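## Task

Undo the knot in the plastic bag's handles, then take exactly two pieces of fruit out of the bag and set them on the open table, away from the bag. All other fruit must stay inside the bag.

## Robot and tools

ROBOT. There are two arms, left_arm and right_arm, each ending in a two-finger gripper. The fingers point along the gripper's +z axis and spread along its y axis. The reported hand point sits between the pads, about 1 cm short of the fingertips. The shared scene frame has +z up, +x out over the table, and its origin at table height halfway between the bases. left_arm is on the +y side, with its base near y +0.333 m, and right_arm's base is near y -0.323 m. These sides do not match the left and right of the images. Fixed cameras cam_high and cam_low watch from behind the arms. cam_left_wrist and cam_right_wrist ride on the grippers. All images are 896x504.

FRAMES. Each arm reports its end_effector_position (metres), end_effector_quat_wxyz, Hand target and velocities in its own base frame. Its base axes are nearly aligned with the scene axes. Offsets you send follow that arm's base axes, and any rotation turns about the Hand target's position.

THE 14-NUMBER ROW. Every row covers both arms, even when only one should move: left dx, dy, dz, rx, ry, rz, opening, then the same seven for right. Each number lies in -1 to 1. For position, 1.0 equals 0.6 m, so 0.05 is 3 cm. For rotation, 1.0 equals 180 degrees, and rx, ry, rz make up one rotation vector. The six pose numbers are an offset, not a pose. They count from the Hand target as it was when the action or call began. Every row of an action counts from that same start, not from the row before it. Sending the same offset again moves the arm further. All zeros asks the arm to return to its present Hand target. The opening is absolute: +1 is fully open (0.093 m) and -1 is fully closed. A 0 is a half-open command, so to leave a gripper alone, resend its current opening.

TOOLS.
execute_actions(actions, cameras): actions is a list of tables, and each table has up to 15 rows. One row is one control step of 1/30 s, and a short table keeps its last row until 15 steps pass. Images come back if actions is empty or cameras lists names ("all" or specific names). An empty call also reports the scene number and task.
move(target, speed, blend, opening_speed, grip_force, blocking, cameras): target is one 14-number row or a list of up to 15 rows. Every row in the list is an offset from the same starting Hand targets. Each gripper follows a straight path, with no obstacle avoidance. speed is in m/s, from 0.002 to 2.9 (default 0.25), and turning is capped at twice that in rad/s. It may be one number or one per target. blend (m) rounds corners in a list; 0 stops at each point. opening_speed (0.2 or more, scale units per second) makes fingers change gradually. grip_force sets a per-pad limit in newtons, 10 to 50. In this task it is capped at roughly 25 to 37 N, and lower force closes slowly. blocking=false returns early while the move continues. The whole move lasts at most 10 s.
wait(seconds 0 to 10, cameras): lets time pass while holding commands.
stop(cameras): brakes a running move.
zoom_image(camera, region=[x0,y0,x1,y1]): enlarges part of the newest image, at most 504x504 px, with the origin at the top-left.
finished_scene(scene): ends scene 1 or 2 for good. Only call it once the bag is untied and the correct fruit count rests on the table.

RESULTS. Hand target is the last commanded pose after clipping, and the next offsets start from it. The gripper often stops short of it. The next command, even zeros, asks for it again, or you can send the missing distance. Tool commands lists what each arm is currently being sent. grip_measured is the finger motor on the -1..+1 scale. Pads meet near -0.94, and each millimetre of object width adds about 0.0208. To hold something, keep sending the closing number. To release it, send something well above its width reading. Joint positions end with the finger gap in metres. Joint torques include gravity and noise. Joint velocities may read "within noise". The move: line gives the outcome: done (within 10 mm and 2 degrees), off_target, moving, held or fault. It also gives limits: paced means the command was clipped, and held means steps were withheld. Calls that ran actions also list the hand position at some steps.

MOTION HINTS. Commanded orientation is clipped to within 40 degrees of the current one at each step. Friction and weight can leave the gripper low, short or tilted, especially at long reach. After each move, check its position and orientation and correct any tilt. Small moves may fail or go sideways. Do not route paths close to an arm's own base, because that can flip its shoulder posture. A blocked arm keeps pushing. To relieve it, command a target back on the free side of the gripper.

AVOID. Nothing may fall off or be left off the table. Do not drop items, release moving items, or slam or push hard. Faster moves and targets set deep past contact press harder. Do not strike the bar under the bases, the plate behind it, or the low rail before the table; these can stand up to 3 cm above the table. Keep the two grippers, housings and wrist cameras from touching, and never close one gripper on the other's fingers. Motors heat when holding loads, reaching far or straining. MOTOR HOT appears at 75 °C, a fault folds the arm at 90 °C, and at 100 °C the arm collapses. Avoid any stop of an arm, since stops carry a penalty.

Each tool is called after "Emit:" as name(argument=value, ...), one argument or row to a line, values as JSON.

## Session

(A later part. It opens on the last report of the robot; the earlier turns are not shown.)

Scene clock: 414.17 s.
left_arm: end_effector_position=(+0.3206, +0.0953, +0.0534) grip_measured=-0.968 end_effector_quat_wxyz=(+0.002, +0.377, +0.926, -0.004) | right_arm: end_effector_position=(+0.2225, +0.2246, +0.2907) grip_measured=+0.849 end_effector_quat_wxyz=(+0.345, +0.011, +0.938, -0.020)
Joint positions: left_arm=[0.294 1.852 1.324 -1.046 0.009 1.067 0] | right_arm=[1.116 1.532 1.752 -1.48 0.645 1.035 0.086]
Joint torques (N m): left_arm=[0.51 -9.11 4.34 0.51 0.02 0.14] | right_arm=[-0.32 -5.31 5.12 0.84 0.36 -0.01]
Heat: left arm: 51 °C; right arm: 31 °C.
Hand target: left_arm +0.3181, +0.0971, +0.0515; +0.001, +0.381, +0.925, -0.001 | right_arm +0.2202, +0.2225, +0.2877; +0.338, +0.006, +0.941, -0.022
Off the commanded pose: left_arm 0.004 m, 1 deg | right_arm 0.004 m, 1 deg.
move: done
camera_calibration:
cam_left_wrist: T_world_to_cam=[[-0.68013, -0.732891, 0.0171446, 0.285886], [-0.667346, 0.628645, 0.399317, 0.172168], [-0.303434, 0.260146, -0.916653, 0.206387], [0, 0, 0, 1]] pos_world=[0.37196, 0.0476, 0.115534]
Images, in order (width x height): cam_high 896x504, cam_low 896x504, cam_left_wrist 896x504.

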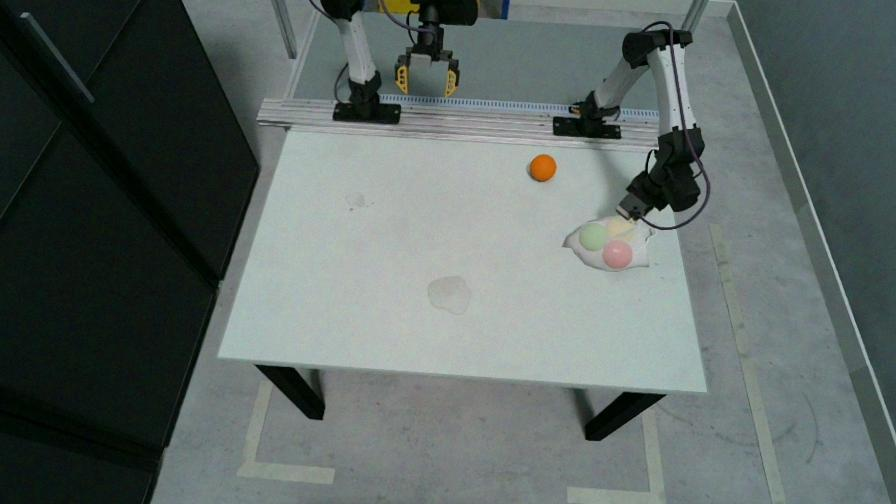

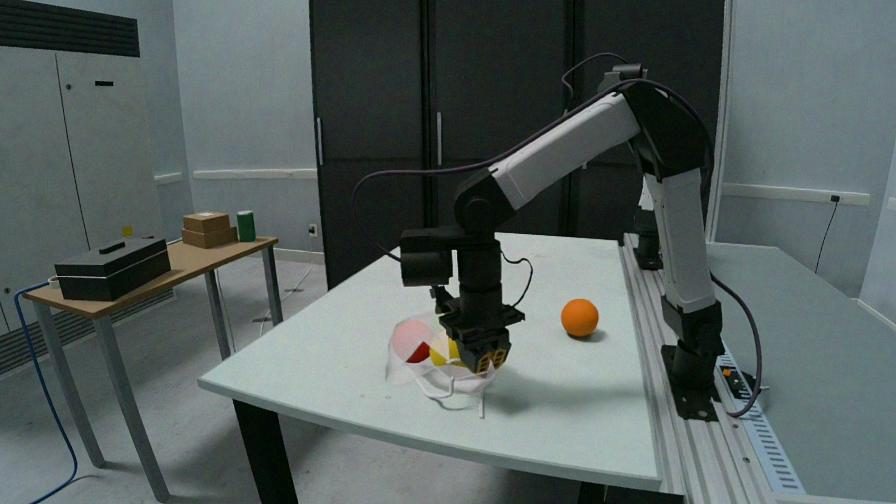

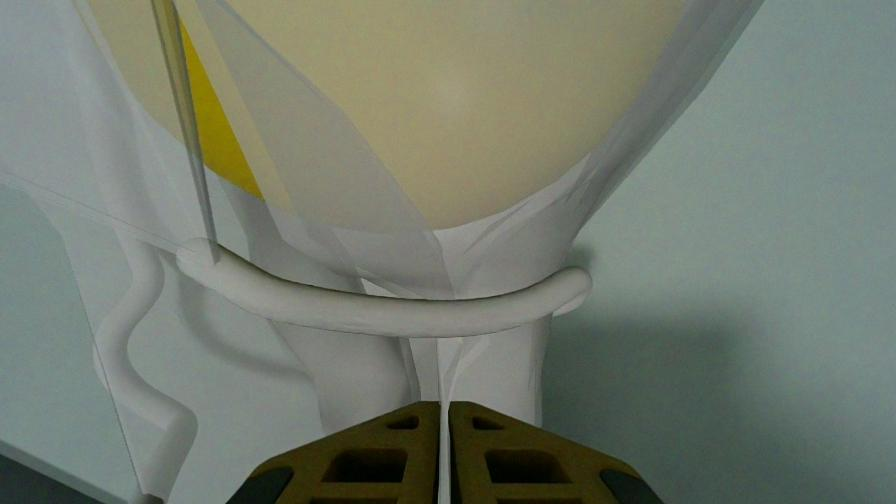

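Emit:
move(
  target=[
    [-0.02,0.03,-0.05,0,0,0,-1,0,0,0,0,0,0,0.85],
    [-0.02,0.03,-0.05,0,0,0,-0.2,0,0,0,0,0,0,0.85],
    [-0.02,0.03,0.12,0,0,0,0.3,0,0,0,0,0,0,0.85],
    [0.15,-0.06,0.18,0,0,0,0.88,0,0,0,0,0,0,0.85],
  ],
  speed=0.18,
  cameras=["cam_low","cam_left_wrist"],
)

Scene clock: 420.03 s.
left_arm: end_effector_position=(+0.4070, +0.0633, +0.1605) grip_measured=+0.878 end_effector_quat_wxyz=(+0.019, +0.382, +0.924, +0.008) | right_arm: end_effector_position=(+0.2225, +0.2246, +0.2907) grip_measured=+0.849 end_effector_quat_wxyz=(+0.345, +0.011, +0.938, -0.020)
Joint positions: left_arm=[0.157 2.122 2.139 -1.548 0.007 0.941 0.087] | right_arm=[1.116 1.532 1.752 -1.48 0.645 1.035 0.086]
Joint torques (N m): left_arm=[-0.39 -9.36 7.98 0.32 0.04 -0.11] | right_arm=[-0.36 -5.3 5.05 0.83 0.37 -0.03]
Heat: left arm: 50 °C; right arm: 31 °C.
Hand target: left_arm +0.4081, +0.0611, +0.1595; +0.001, +0.381, +0.925, -0.001 | right_arm +0.2202, +0.2225, +0.2877; +0.338, +0.006, +0.941, -0.022
Off the commanded pose: left_arm 0.003 m, 2 deg | right_arm 0.004 m, 1 deg.
joint sent to its limit (left arm) — joint 4 (wrist pitch), lower limit. The joint targets still meet the commanded pose.
move: done
camera_calibration:
cam_left_wrist: T_world_to_cam=[[-0.687887, -0.725611, -0.0173373, 0.327529], [-0.676405, 0.632211, 0.37787, 0.213948], [-0.263226, 0.271659, -0.925696, 0.323545], [0, 0, 0, 1]] pos_world=[0.455184, 0.0145044, 0.224338]
Images, in order (width x height): cam_low 896x504, cam_left_wrist 896x504.

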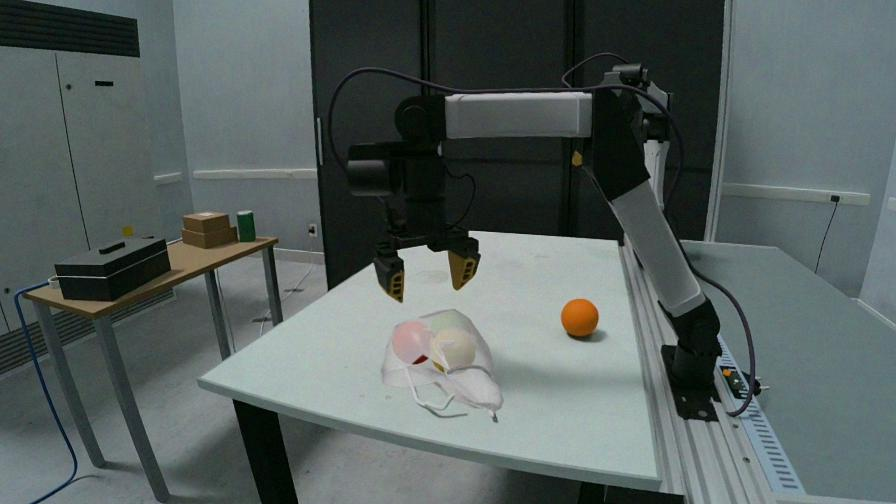

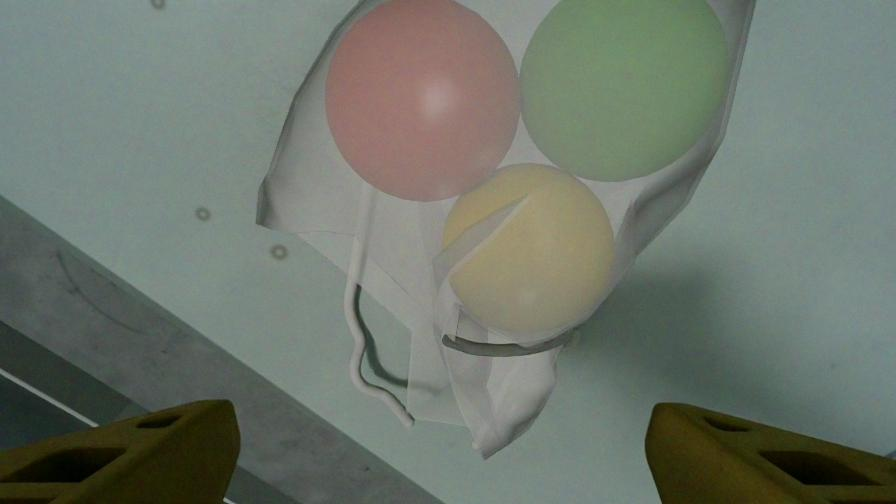

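Emit:
zoom_image(
  camera="cam_left_wrist",
  region=[240, 130, 660, 480],
)

Emit:
zoom_image(
  camera="cam_low",
  region=[360, 290, 530, 430],
)

Scaled by 1.200 from the camera's 896x504 image, which has a finer 1280x720 frame.

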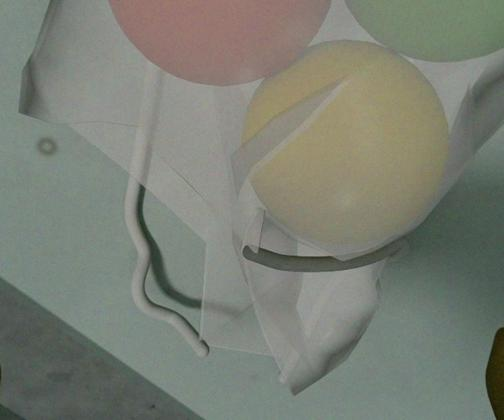

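Scaled by 2.965 from the camera's 896x504 image, which has a finer 1280x720 frame.

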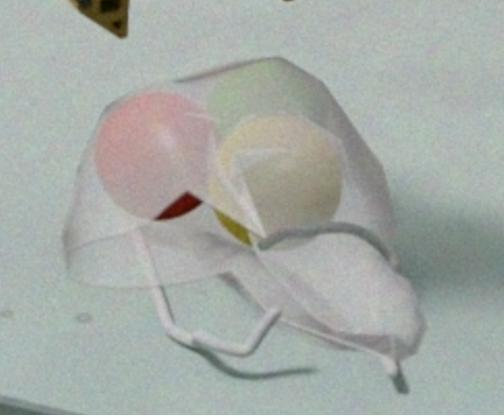

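Emit:
move(
  target=[
    [0.01,0.096,-0.1,0,0,0,-0.3,0,0,0,0,0,0,0.85],
    [0.01,0.096,-0.312,0,0,0,-0.3,0,0,0,0,0,0,0.85],
    [0.01,0.096,-0.312,0,0,0,-1,0,0,0,0,0,0,0.85],
    [0.01,0.09,-0.06,0,0,0,-1,0,0,0,0,0,0,0.85],
  ],
  speed=0.17,
  cameras=["cam_low","cam_left_wrist"],
)

Scene clock: 426.20 s.
left_arm: end_effector_position=(+0.4133, +0.1185, +0.1231) grip_measured=-0.972 end_effector_quat_wxyz=(+0.009, +0.374, +0.928, -0.001) | right_arm: end_effector_position=(+0.2225, +0.2246, +0.2907) grip_measured=+0.849 end_effector_quat_wxyz=(+0.345, +0.011, +0.938, -0.020)
Joint positions: left_arm=[0.285 2.212 2.133 -1.479 0.013 1.05 0] | right_arm=[1.116 1.532 1.752 -1.48 0.645 1.035 0.086]
Joint torques (N m): left_arm=[-0.75 -10.51 7.91 0.22 -0.03 0.03] | right_arm=[-0.31 -5.33 5.16 0.83 0.37 -0.02]
Heat: left arm: 50 °C; right arm: 31 °C.
Hand target: left_arm +0.4140, +0.1150, +0.1233; +0.001, +0.381, +0.925, -0.001 | right_arm +0.2202, +0.2225, +0.2877; +0.338, +0.006, +0.941, -0.022
Off the commanded pose: left_arm 0.004 m, 1 deg | right_arm 0.004 m, 1 deg.
move: done; target 3's new opening was sent with left_arm's hand 0.049 m and 5 deg from that target
camera_calibration:
cam_left_wrist: T_world_to_cam=[[-0.67447, -0.738271, 0.00675822, 0.36424], [-0.678331, 0.623272, 0.3891, 0.19796], [-0.291474, 0.257852, -0.921171, 0.288245], [0, 0, 0, 1]] pos_world=[0.463967, 0.0712005, 0.186035]
Images, in order (width x height): cam_low 896x504, cam_left_wrist 896x504.

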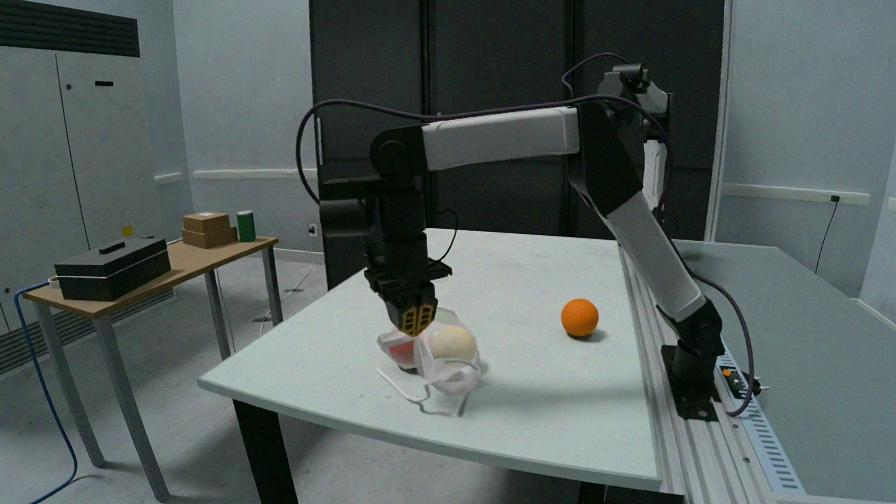

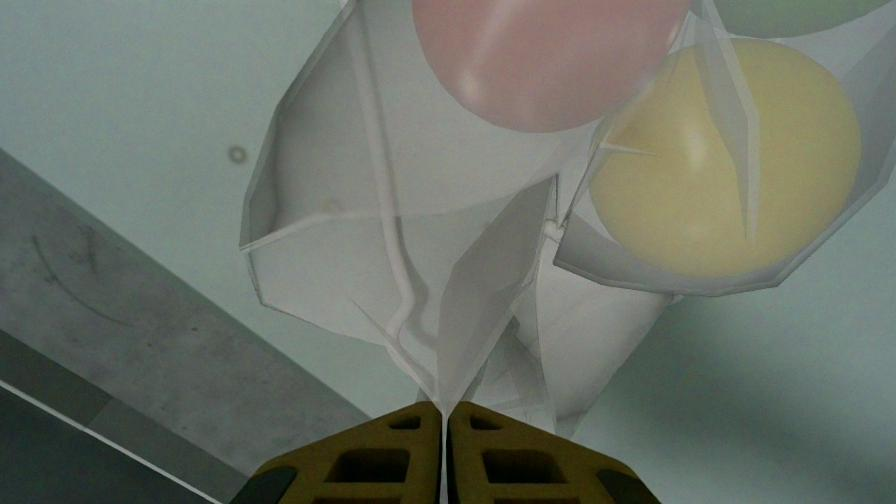

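Emit:
move(
  target=[
    [0.06,-0.05,0.03,0,0,0,-1,0,0,0,0,0,0,0.85],
    [0.2,-0.15,0.03,0,0,0,-1,0,0,0,0,0,0,0.85],
    [0.22,-0.17,-0.04,0,0,0,-1,0,0,0,0,0,0,0.85],
  ],
  speed=0.12,
  cameras=["cam_high","cam_low","cam_left_wrist"],
)

Scene clock: 430.33 s.
left_arm: end_effector_position=(+0.5383, +0.0200, +0.1026) grip_measured=-0.972 end_effector_quat_wxyz=(+0.104, +0.377, +0.919, +0.045) | right_arm: end_effector_position=(+0.2225, +0.2246, +0.2907) grip_measured=+0.849 end_effector_quat_wxyz=(+0.345, +0.011, +0.938, -0.020)
Joint positions: left_arm=[0.039 2.66 2.84 -1.524 0.005 0.817 0] | right_arm=[1.116 1.532 1.752 -1.48 0.645 1.035 0.086]
Joint torques (N m): left_arm=[-0.92 -12.27 8.2 0.99 0.03 -0.12] | right_arm=[-0.27 -5.31 5.12 0.82 0.37 -0.04]
Heat: left arm: 51 °C; right arm: 31 °C.
Hand target: left_arm +0.5461, +0.0131, +0.0994; +0.001, +0.381, +0.925, -0.001 | right_arm +0.2202, +0.2225, +0.2877; +0.338, +0.006, +0.941, -0.022
Off the commanded pose: left_arm 0.011 m, 13 deg | right_arm 0.004 m, 1 deg.
elbow stopped short (left arm): the move would have taken joint 3 (elbow) straighter than the controller allows.
move: off_target (left_arm)
camera_calibration:
cam_left_wrist: T_world_to_cam=[[-0.668213, -0.729493, -0.146056, 0.388163], [-0.738604, 0.626946, 0.247795, 0.399089], [-0.0891957, 0.273457, -0.95774, 0.225805], [0, 0, 0, 1]] pos_world=[0.574285, -0.0287931, 0.174063]
Images, in order (width x height): cam_high 896x504, cam_low 896x504, cam_left_wrist 896x504.

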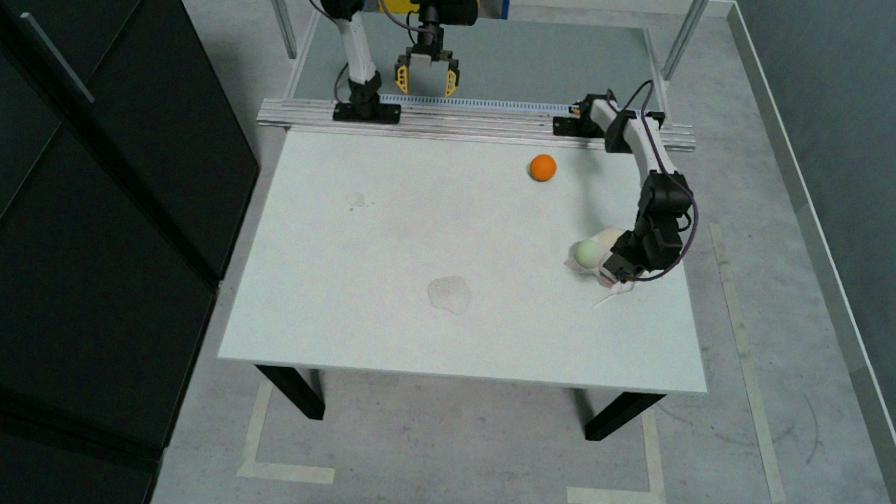

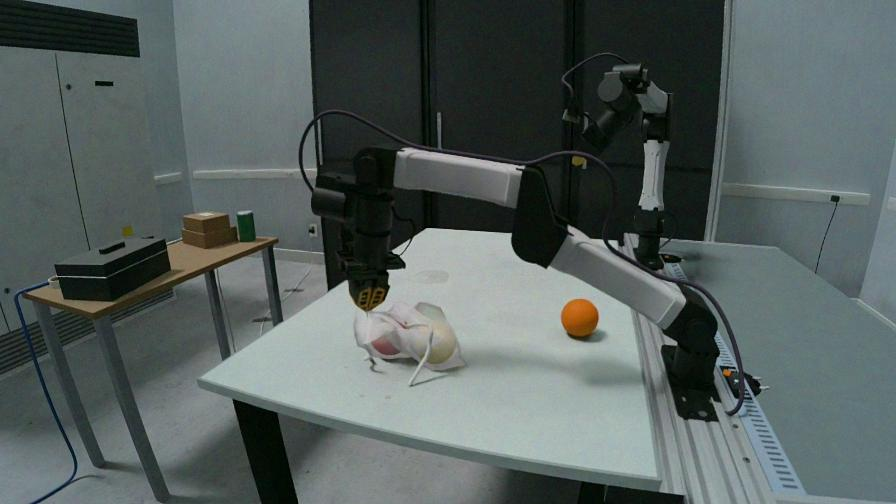

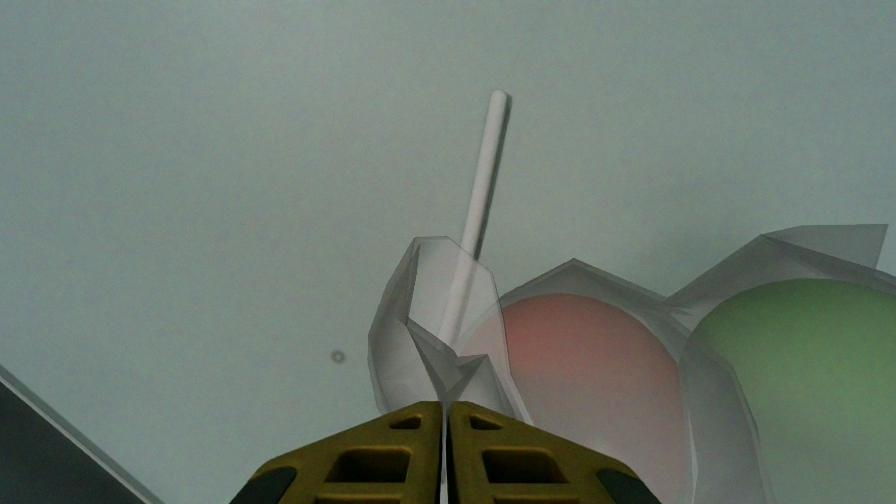

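Emit:
move(
  target=[
    [0,0,-0.1,0,0,0,-1,0,0,0,0,0,0,0.85],
    [0,0,-0.1,0,0,0,-0.3,0,0,0,0,0,0,0.85],
    [-0.03,0.02,0.05,0,0,0,0.3,0,0,0,0,0,0,0.85],
    [-0.24,0.04,0.1,0,0,0,0.88,0,0,0,0,0,0,0.85],
  ],
  speed=0.18,
  cameras=["cam_low","cam_left_wrist"],
)

Scene clock: 435.77 s.
left_arm: end_effector_position=(+0.4093, +0.0366, +0.1517) grip_measured=+0.878 end_effector_quat_wxyz=(+0.005, +0.377, +0.926, +0.001) | right_arm: end_effector_position=(+0.2225, +0.2246, +0.2907) grip_measured=+0.849 end_effector_quat_wxyz=(+0.345, +0.011, +0.938, -0.020)
Joint positions: left_arm=[0.091 2.145 2.14 -1.557 0.003 0.863 0.087] | right_arm=[1.116 1.532 1.752 -1.48 0.645 1.035 0.086]
Joint torques (N m): left_arm=[0.36 -13.34 4.41 0.33 0.06 0.12] | right_arm=[-0.44 -5.3 5.12 0.82 0.38 -0.01]
Heat: left arm: 52 °C; right arm: 31 °C.
Hand target: left_arm +0.4021, +0.0370, +0.1595; +0.001, +0.381, +0.925, -0.001 | right_arm +0.2202, +0.2225, +0.2877; +0.338, +0.006, +0.941, -0.022
Off the commanded pose: left_arm 0.011 m, 1 deg | right_arm 0.004 m, 1 deg.
elbow stopped short (left arm): the move would have taken joint 3 (elbow) straighter than the controller allows.
joint sent to its limit (left arm) — joint 4 (wrist pitch), lower limit. The joint targets still meet the commanded pose.
move: off_target (left_arm); target 2's new opening was sent with left_arm's hand 0.010 m and 8 deg from that target; target 3's new opening was sent with left_arm's hand 0.008 m and 14 deg from that target; target 4's new opening was sent with left_arm's hand 0.011 m and 1 deg from that target
camera_calibration:
cam_left_wrist: T_world_to_cam=[[-0.679399, -0.733747, 0.00574946, 0.302975], [-0.671761, 0.625119, 0.397447, 0.23111], [-0.295219, 0.266163, -0.917607, 0.335254], [0, 0, 0, 1]] pos_world=[0.460065, -0.011396, 0.214035]
Images, in order (width x height): cam_low 896x504, cam_left_wrist 896x504.

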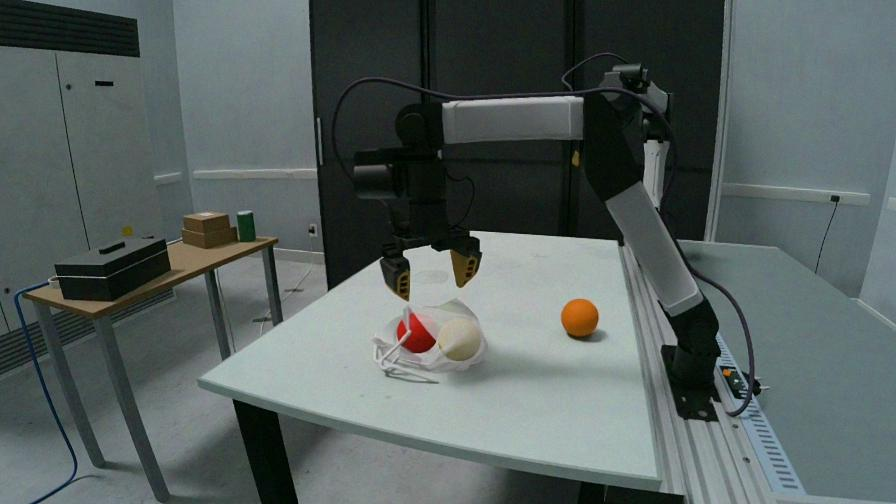

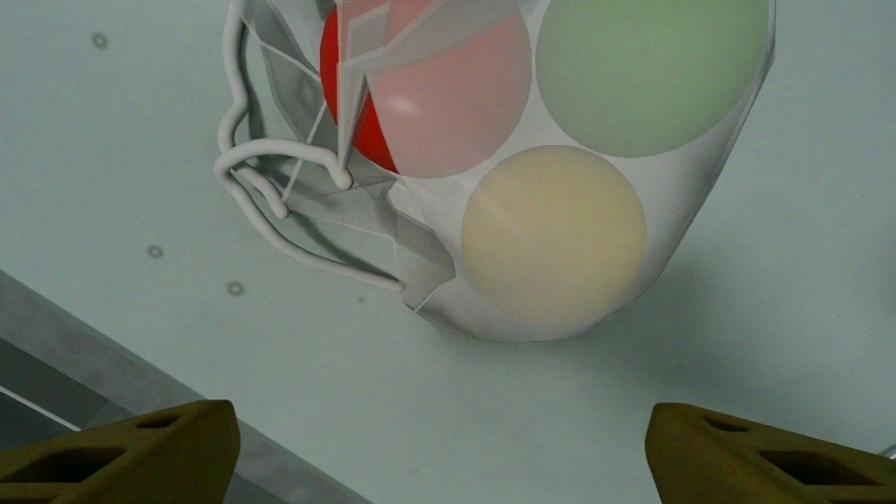

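Emit:
move(
  target=[
    [0.19,0.045,-0.07,0,0,0.5,0.92,0,0,0,0,0,0,0.85],
    [0.195,0.045,-0.225,0,0,0.5,0.92,0,0,0,0,0,0,0.85],
    [0.085,-0.075,-0.23,0,0,0.5,0.92,0,0,0,0,0,0,0.85],
    [0.085,-0.075,-0.23,0,0,0.5,0.2,0,0,0,0,0,0,0.85],
  ],
  opening_speed=1,
  speed=0.13,
  cameras=["cam_high","cam_low","cam_left_wrist"],
)

Scene clock: 447.77 s.
left_arm: end_effector_position=(+0.4571, -0.0010, +0.0182) grip_measured=+0.202 end_effector_quat_wxyz=(+0.002, -0.385, +0.923, +0.003) | right_arm: end_effector_position=(+0.2225, +0.2246, +0.2907) grip_measured=+0.849 end_effector_quat_wxyz=(+0.345, +0.011, +0.938, -0.020)
Joint positions: left_arm=[-0.005 2.36 1.965 -1.174 -0.008 -0.796 0.055] | right_arm=[1.116 1.532 1.752 -1.48 0.645 1.035 0.086]
Joint torques (N m): left_arm=[-0.76 -14.19 4.12 0.44 0.05 -0.11] | right_arm=[-0.34 -5.31 5.14 0.82 0.37 -0.02]
Heat: left arm: 53 °C; right arm: 31 °C.
Hand target: left_arm +0.4530, -0.0079, +0.0214; +0.001, -0.385, +0.923, +0.000 | right_arm +0.2202, +0.2225, +0.2877; +0.338, +0.006, +0.941, -0.022
Off the commanded pose: left_arm 0.009 m, 0 deg | right_arm 0.004 m, 1 deg.
move: done
camera_calibration:
cam_left_wrist: T_world_to_cam=[[0.728885, -0.684605, 0.00649223, -0.335039], [-0.629552, -0.666484, 0.399328, 0.31915], [-0.269055, -0.295152, -0.916785, 0.224377], [0, 0, 0, 1]] pos_world=[0.505496, 0.0495643, 0.0804354]
Images, in order (width x height): cam_high 896x504, cam_low 896x504, cam_left_wrist 896x504.

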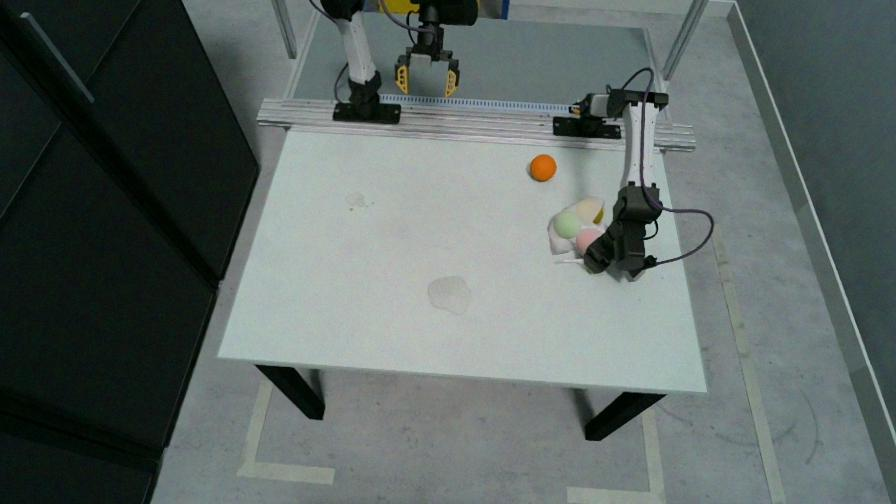

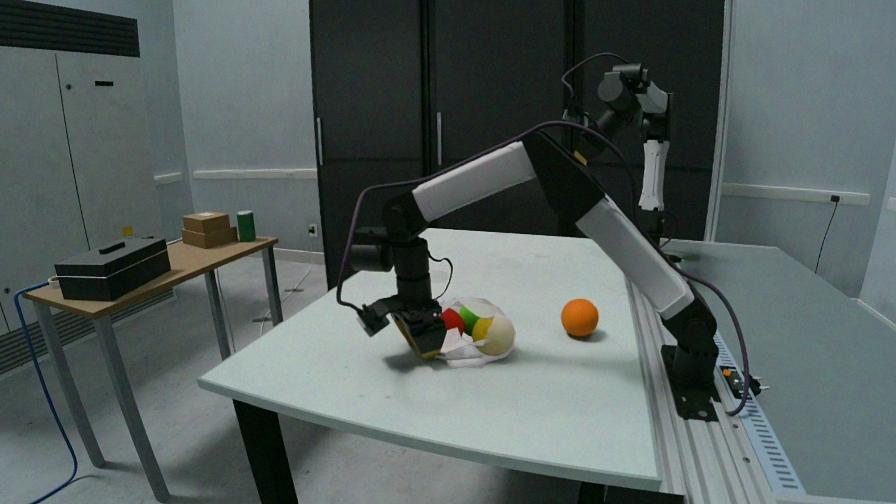

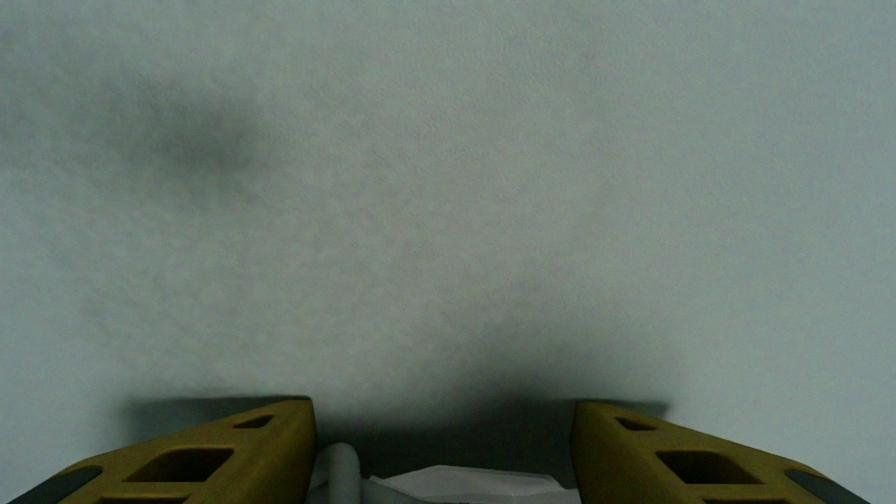

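Emit:
move(
  target=[
    [0.1,0.1,0,0,0,0,0.2,0,0,0,0,0,0,0.85],
    [0.1,0.1,0.22,0,0,0,0.9,0,0,0,0,0,0,0.85],
    [-0.06,0.02,0.23,0,0,-0.5,0.9,0,0,0,0,0,0,0.85],
  ],
  blend=[0.02,0.02,0],
  speed=0.2,
  cameras=["all"],
)

Scene clock: 456.87 s.
left_arm: end_effector_position=(+0.4255, +0.0080, +0.1488) grip_measured=+0.898 end_effector_quat_wxyz=(+0.017, +0.369, +0.929, +0.001) | right_arm: end_effector_position=(+0.2225, +0.2246, +0.2907) grip_measured=+0.849 end_effector_quat_wxyz=(+0.345, +0.011, +0.938, -0.020)
Joint positions: left_arm=[0.024 2.193 2.205 -1.552 0.012 0.78 0.088] | right_arm=[1.116 1.532 1.752 -1.48 0.645 1.035 0.086]
Joint torques (N m): left_arm=[-0.84 -14.19 4.4 0.34 -0.03 0.13] | right_arm=[-0.4 -5.37 5.14 0.83 0.36 -0.02]
Heat: left arm: 55 °C; right arm: 31 °C.
Hand target: left_arm +0.4170, +0.0040, +0.1595; +0.001, +0.381, +0.925, -0.001 | right_arm +0.2202, +0.2225, +0.2877; +0.338, +0.006, +0.941, -0.022
Off the commanded pose: left_arm 0.014 m, 2 deg | right_arm 0.004 m, 1 deg.
joint sent to its limit (left arm) — joint 4 (wrist pitch), lower limit. The joint targets still meet the commanded pose.
move: off_target (left_arm); blend cut to 0 m at target 2; target 2's new opening was sent with left_arm's hand 0.014 m and 13 deg from that target
camera_calibration:
cam_left_wrist: T_world_to_cam=[[-0.667747, -0.744384, -0.00233511, 0.28932], [-0.690004, 0.617783, 0.377145, 0.271931], [-0.279298, 0.253449, -0.926151, 0.339597], [0, 0, 0, 1]] pos_world=[0.475675, -0.0386999, 0.212636]
cam_right_wrist: T_world_to_cam=[[-0.0389388, -0.997244, 0.0631501, 0.209947], [-0.966808, 0.0216287, -0.254588, 0.323847], [0.252521, -0.0709673, -0.964985, 0.329844], [0, 0, 0, 1]] pos_world=[0.237981, 0.225773, 0.387484]

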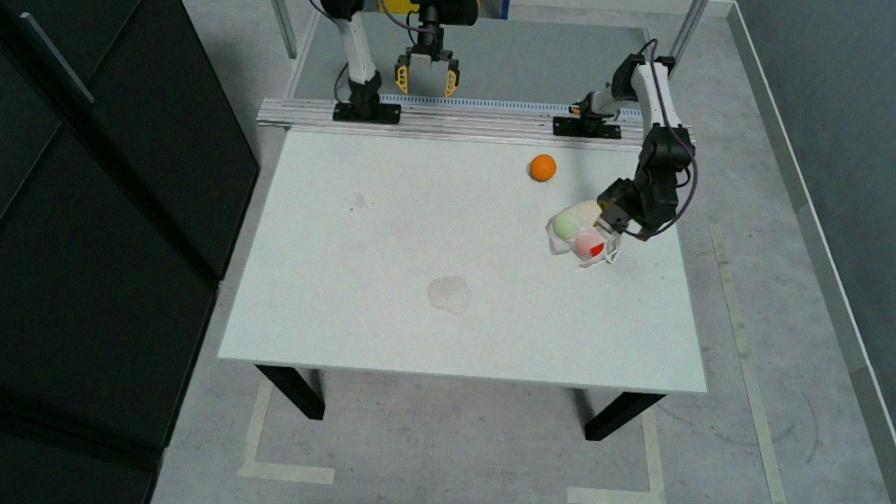

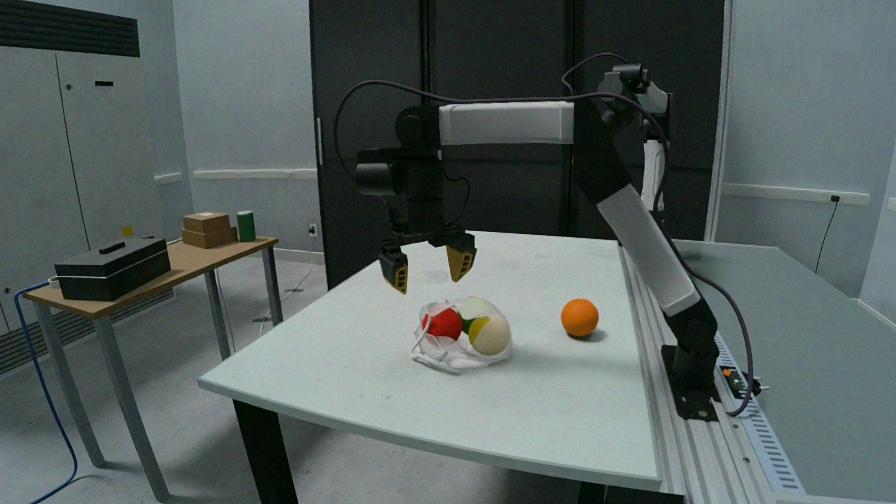

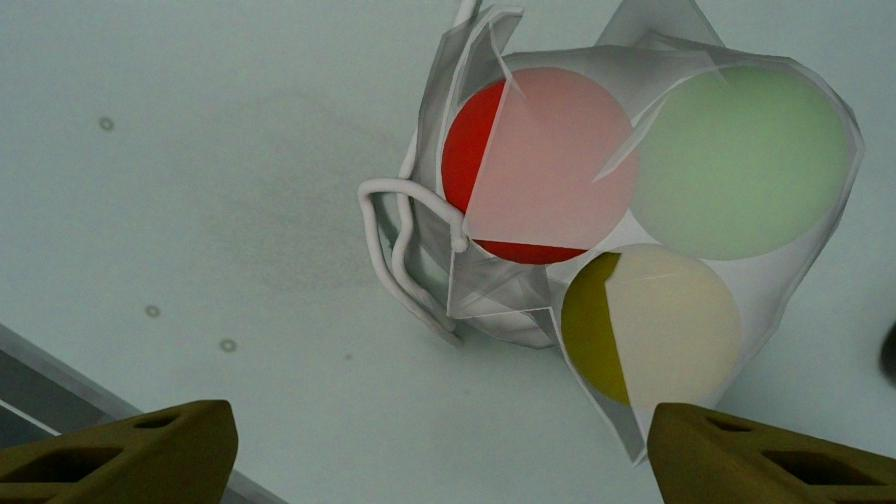

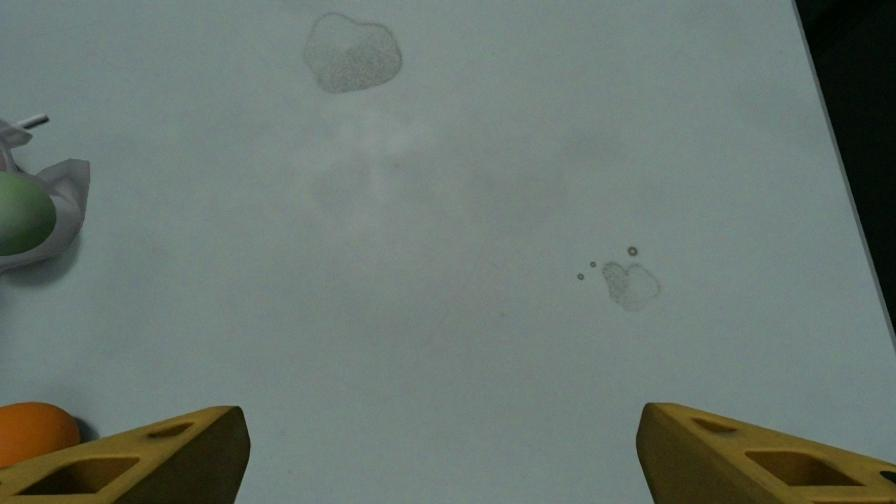

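Emit:
move(
  target=[
    [0.05,0.073,-0.1,0,0,0,-0.4,0,0,0,0,0,0,0.85],
    [0.05,0.073,-0.32,0,0,0,-0.4,0,0,0,0,0,0,0.85],
    [0.05,0.073,-0.32,0,0,0,-1,0,0,0,0,0,0,0.85],
    [0.05,0.073,-0.14,0,0,0,-1,0,0,0,0,0,0,0.85],
  ],
  speed=0.15,
  cameras=["cam_left_wrist","cam_low"],
)

Scene clock: 463.90 s.
left_arm: end_effector_position=(+0.4463, +0.0532, +0.0757) grip_measured=-0.920 end_effector_quat_wxyz=(+0.002, +0.373, +0.928, +0.008) | right_arm: end_effector_position=(+0.2225, +0.2246, +0.2907) grip_measured=+0.849 end_effector_quat_wxyz=(+0.345, +0.011, +0.938, -0.020)
Joint positions: left_arm=[0.114 2.292 2.076 -1.343 -0.013 0.878 0.001] | right_arm=[1.116 1.532 1.752 -1.48 0.645 1.035 0.086]
Joint torques (N m): left_arm=[-0.35 -11.21 8.01 0.27 0.23 0.11] | right_arm=[-0.32 -5.3 5.18 0.83 0.37 -0.03]
Heat: left arm: 55 °C; right arm: 31 °C.
Hand target: left_arm +0.4471, +0.0478, +0.0755; +0.001, +0.381, +0.925, +0.000 | right_arm +0.2202, +0.2225, +0.2877; +0.338, +0.006, +0.941, -0.022
Off the commanded pose: left_arm 0.005 m, 1 deg | right_arm 0.004 m, 1 deg.
move: done; target 3's new opening was sent with left_arm's hand 0.051 m and 1 deg from that target
camera_calibration:
cam_left_wrist: T_world_to_cam=[[-0.673069, -0.739544, -0.00724472, 0.339235], [-0.677647, 0.612753, 0.406607, 0.278476], [-0.296265, 0.278584, -0.913574, 0.271472], [0, 0, 0, 1]] pos_world=[0.497465, 0.00461374, 0.137237]
Images, in order (width x height): cam_low 896x504, cam_left_wrist 896x504.

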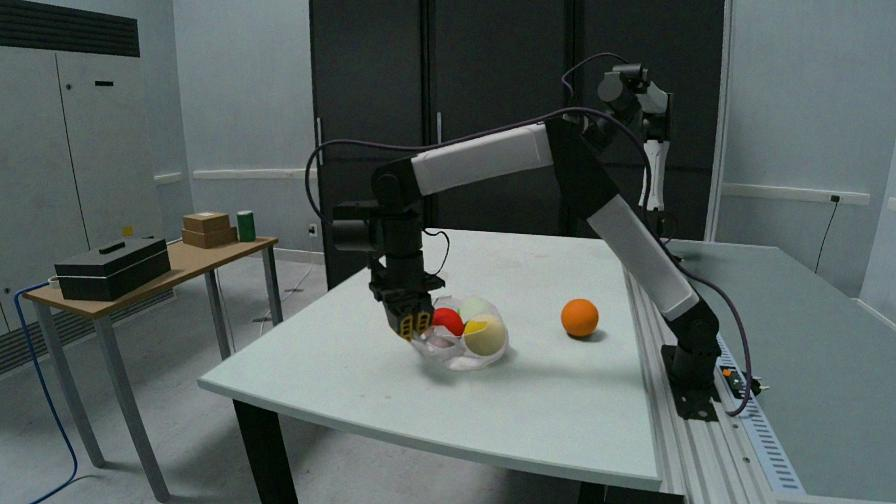

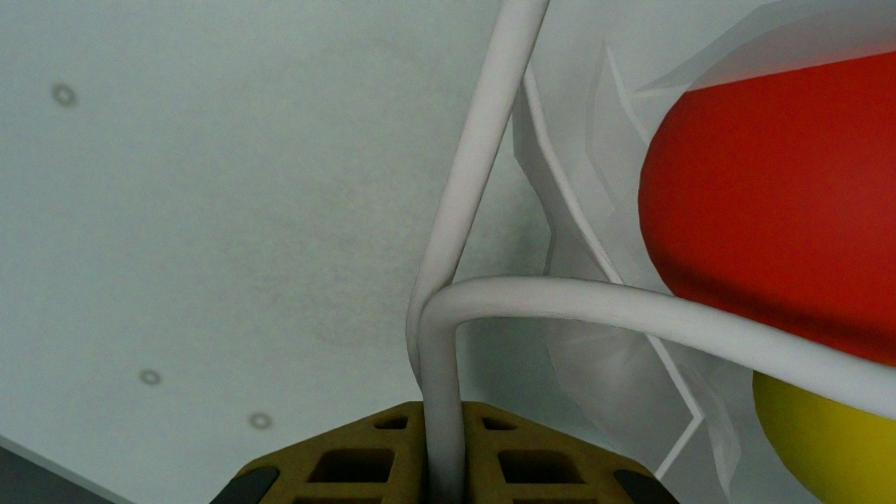

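Emit:
move(
  target=[
    [-0.02,-0.02,0.09,0,0,0,-1,0,0,0,0,0,0,0.85],
    [-0.17,-0.19,0.09,0,0,0,-1,0,0,0,0,0,0,0.85],
  ],
  speed=0.12,
  blend=[0.02,0],
  cameras=["cam_left_wrist","cam_low"],
)

Scene clock: 468.07 s.
left_arm: end_effector_position=(+0.3467, -0.0616, +0.1245) grip_measured=-0.920 end_effector_quat_wxyz=(-0.014, +0.382, +0.924, +0.002) | right_arm: end_effector_position=(+0.2225, +0.2246, +0.2907) grip_measured=+0.849 end_effector_quat_wxyz=(+0.345, +0.011, +0.938, -0.020)
Joint positions: left_arm=[-0.181 1.903 1.678 -1.371 -0.01 0.604 0.001] | right_arm=[1.116 1.532 1.752 -1.48 0.645 1.035 0.086]
Joint torques (N m): left_arm=[-0.43 -11.38 4.52 0.51 0.19 -0.09] | right_arm=[-0.36 -5.38 5.12 0.8 0.38 -0.01]
Heat: left arm: 55 °C; right arm: 31 °C.
Hand target: left_arm +0.3450, -0.0662, +0.1295; +0.001, +0.381, +0.925, -0.001 | right_arm +0.2202, +0.2225, +0.2877; +0.338, +0.006, +0.941, -0.022
Off the commanded pose: left_arm 0.007 m, 2 deg | right_arm 0.004 m, 1 deg.
move: done
camera_calibration:
cam_left_wrist: T_world_to_cam=[[-0.687999, -0.725532, 0.0161468, 0.190758], [-0.650341, 0.626267, 0.429937, 0.249938], [-0.322045, 0.285295, -0.902714, 0.326541], [0, 0, 0, 1]] pos_world=[0.398947, -0.111287, 0.184235]
Images, in order (width x height): cam_low 896x504, cam_left_wrist 896x504.

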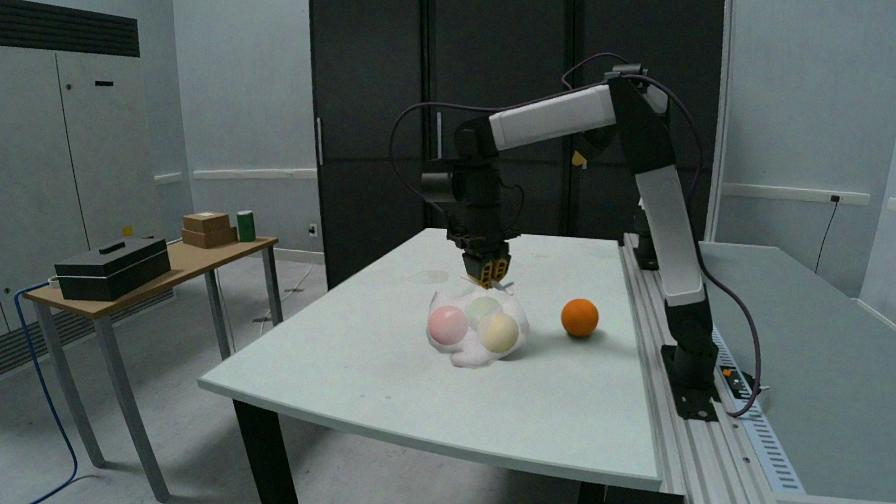

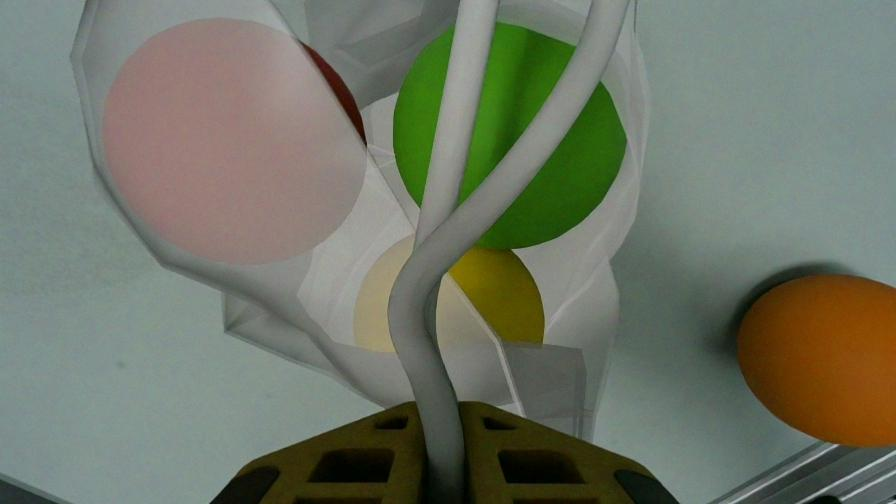

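Emit:
move(
  target=[
    [0.23,-0.22,0.0,0,0,0,-1,0,0,0,0,0,0,0.85],
    [0.23,-0.22,-0.17,0,0,0,-1,0,0,0,0,0,0,0.85],
    [0.23,-0.22,-0.17,0,0,0,-0.3,0,0,0,0,0,0,0.85],
    [0.23,-0.22,0.05,0,0,0,-0.3,0,0,0,0,0,0,0.85],
    [0,0.0,0.05,0,0,0,0.9,0,0,0,0,0,0,0.85],
  ],
  speed=0.15,
  blend=[0.02,0,0,0.02,0],
  cameras=["cam_left_wrist","cam_low"],
)

Scene clock: 476.03 s.
left_arm: end_effector_position=(+0.3462, -0.0648, +0.1563) grip_measured=+0.898 end_effector_quat_wxyz=(-0.011, +0.376, +0.927, +0.003) | right_arm: end_effector_position=(+0.2225, +0.2246, +0.2907) grip_measured=+0.849 end_effector_quat_wxyz=(+0.345, +0.011, +0.938, -0.020)
Joint positions: left_arm=[-0.19 1.908 1.811 -1.494 -0.01 0.581 0.088] | right_arm=[1.116 1.532 1.752 -1.48 0.645 1.035 0.086]
Joint torques (N m): left_arm=[0.28 -10.95 4.46 0.54 0.17 0.11] | right_arm=[-0.36 -5.34 5.2 0.82 0.36 -0.03]
Heat: left arm: 56 °C; right arm: 31 °C.
Hand target: left_arm +0.3451, -0.0661, +0.1594; +0.001, +0.381, +0.925, -0.001 | right_arm +0.2202, +0.2225, +0.2877; +0.338, +0.006, +0.941, -0.022
Off the commanded pose: left_arm 0.004 m, 1 deg | right_arm 0.004 m, 1 deg.
move: done; target 3's new opening was sent with left_arm's hand 0.008 m and 3 deg from that target
camera_calibration:
cam_left_wrist: T_world_to_cam=[[-0.678053, -0.734905, 0.0125646, 0.184105], [-0.661426, 0.617535, 0.425636, 0.241826], [-0.320561, 0.280293, -0.904807, 0.355522], [0, 0, 0, 1]] pos_world=[0.398749, -0.113687, 0.216436]
Images, in order (width x height): cam_low 896x504, cam_left_wrist 896x504.

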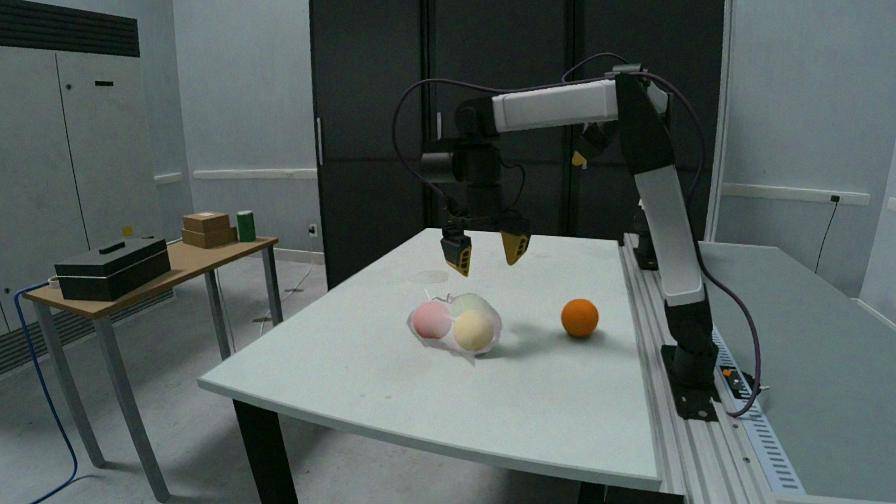

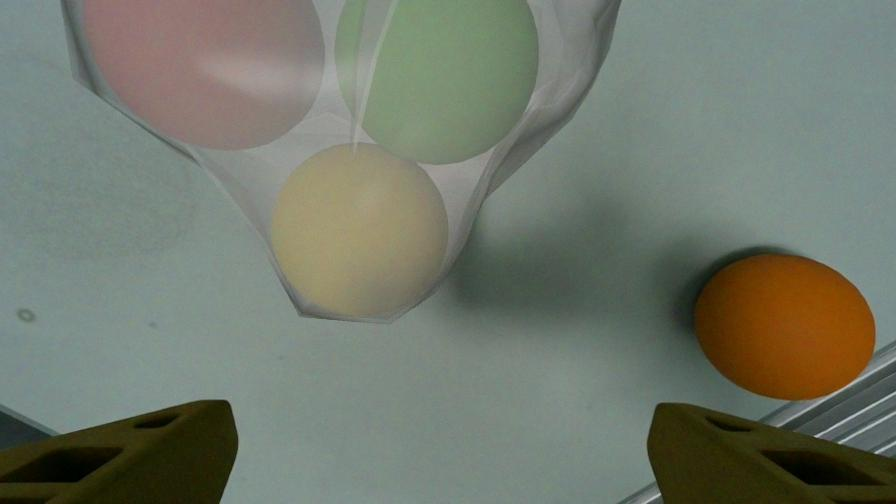

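Emit:
move(
  target=[0.14,-0.13,0,0,0,0,0.9,0,0,0,0,0,0,0.85],
  cameras=["cam_left_wrist"],
)

Scene clock: 477.40 s.
left_arm: end_effector_position=(+0.4299, -0.1388, +0.1602) grip_measured=+0.898 end_effector_quat_wxyz=(+0.056, +0.382, +0.923, +0.009) | right_arm: end_effector_position=(+0.2225, +0.2246, +0.2907) grip_measured=+0.849 end_effector_quat_wxyz=(+0.345, +0.011, +0.938, -0.020)
Joint positions: left_arm=[-0.316 2.251 2.343 -1.55 -0.01 0.469 0.088] | right_arm=[1.116 1.532 1.752 -1.48 0.645 1.035 0.086]
Joint torques (N m): left_arm=[-0.5 -10.5 8.01 0.5 0.15 -0.09] | right_arm=[-0.4 -5.37 5.16 0.82 0.36 -0.01]
Heat: left arm: 56 °C; right arm: 31 °C.
Hand target: left_arm +0.4290, -0.1441, +0.1594; +0.000, +0.381, +0.925, -0.001 | right_arm +0.2202, +0.2225, +0.2877; +0.338, +0.006, +0.941, -0.022
Off the commanded pose: left_arm 0.005 m, 6 deg | right_arm 0.004 m, 1 deg.
joint sent to its limit (left arm) — joint 4 (wrist pitch), lower limit. The joint targets are off in orientation, not in position.
move: off_target (left_arm)
camera_calibration:
cam_left_wrist: T_world_to_cam=[[-0.686097, -0.726005, -0.046766, 0.200595], [-0.700041, 0.64133, 0.314068, 0.378968], [-0.198022, 0.248219, -0.948248, 0.356535], [0, 0, 0, 1]] pos_world=[0.473522, -0.18591, 0.228443]
Images, in order (width x height): cam_left_wrist 896x504.

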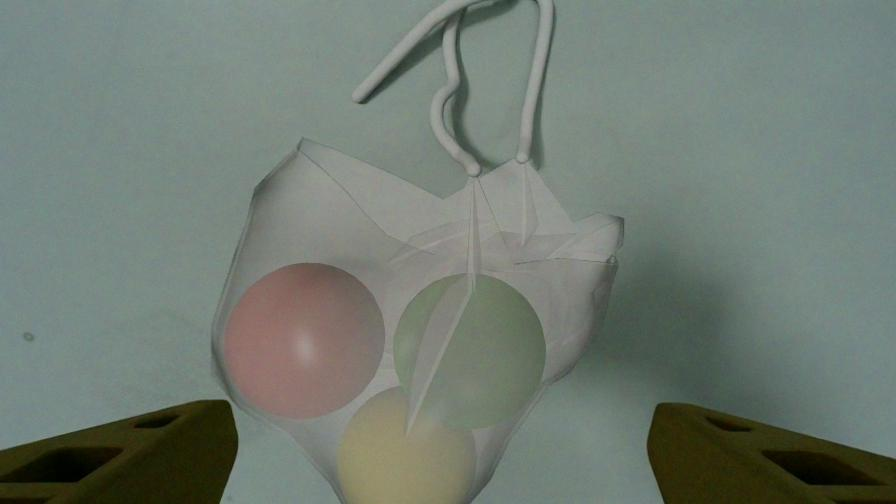

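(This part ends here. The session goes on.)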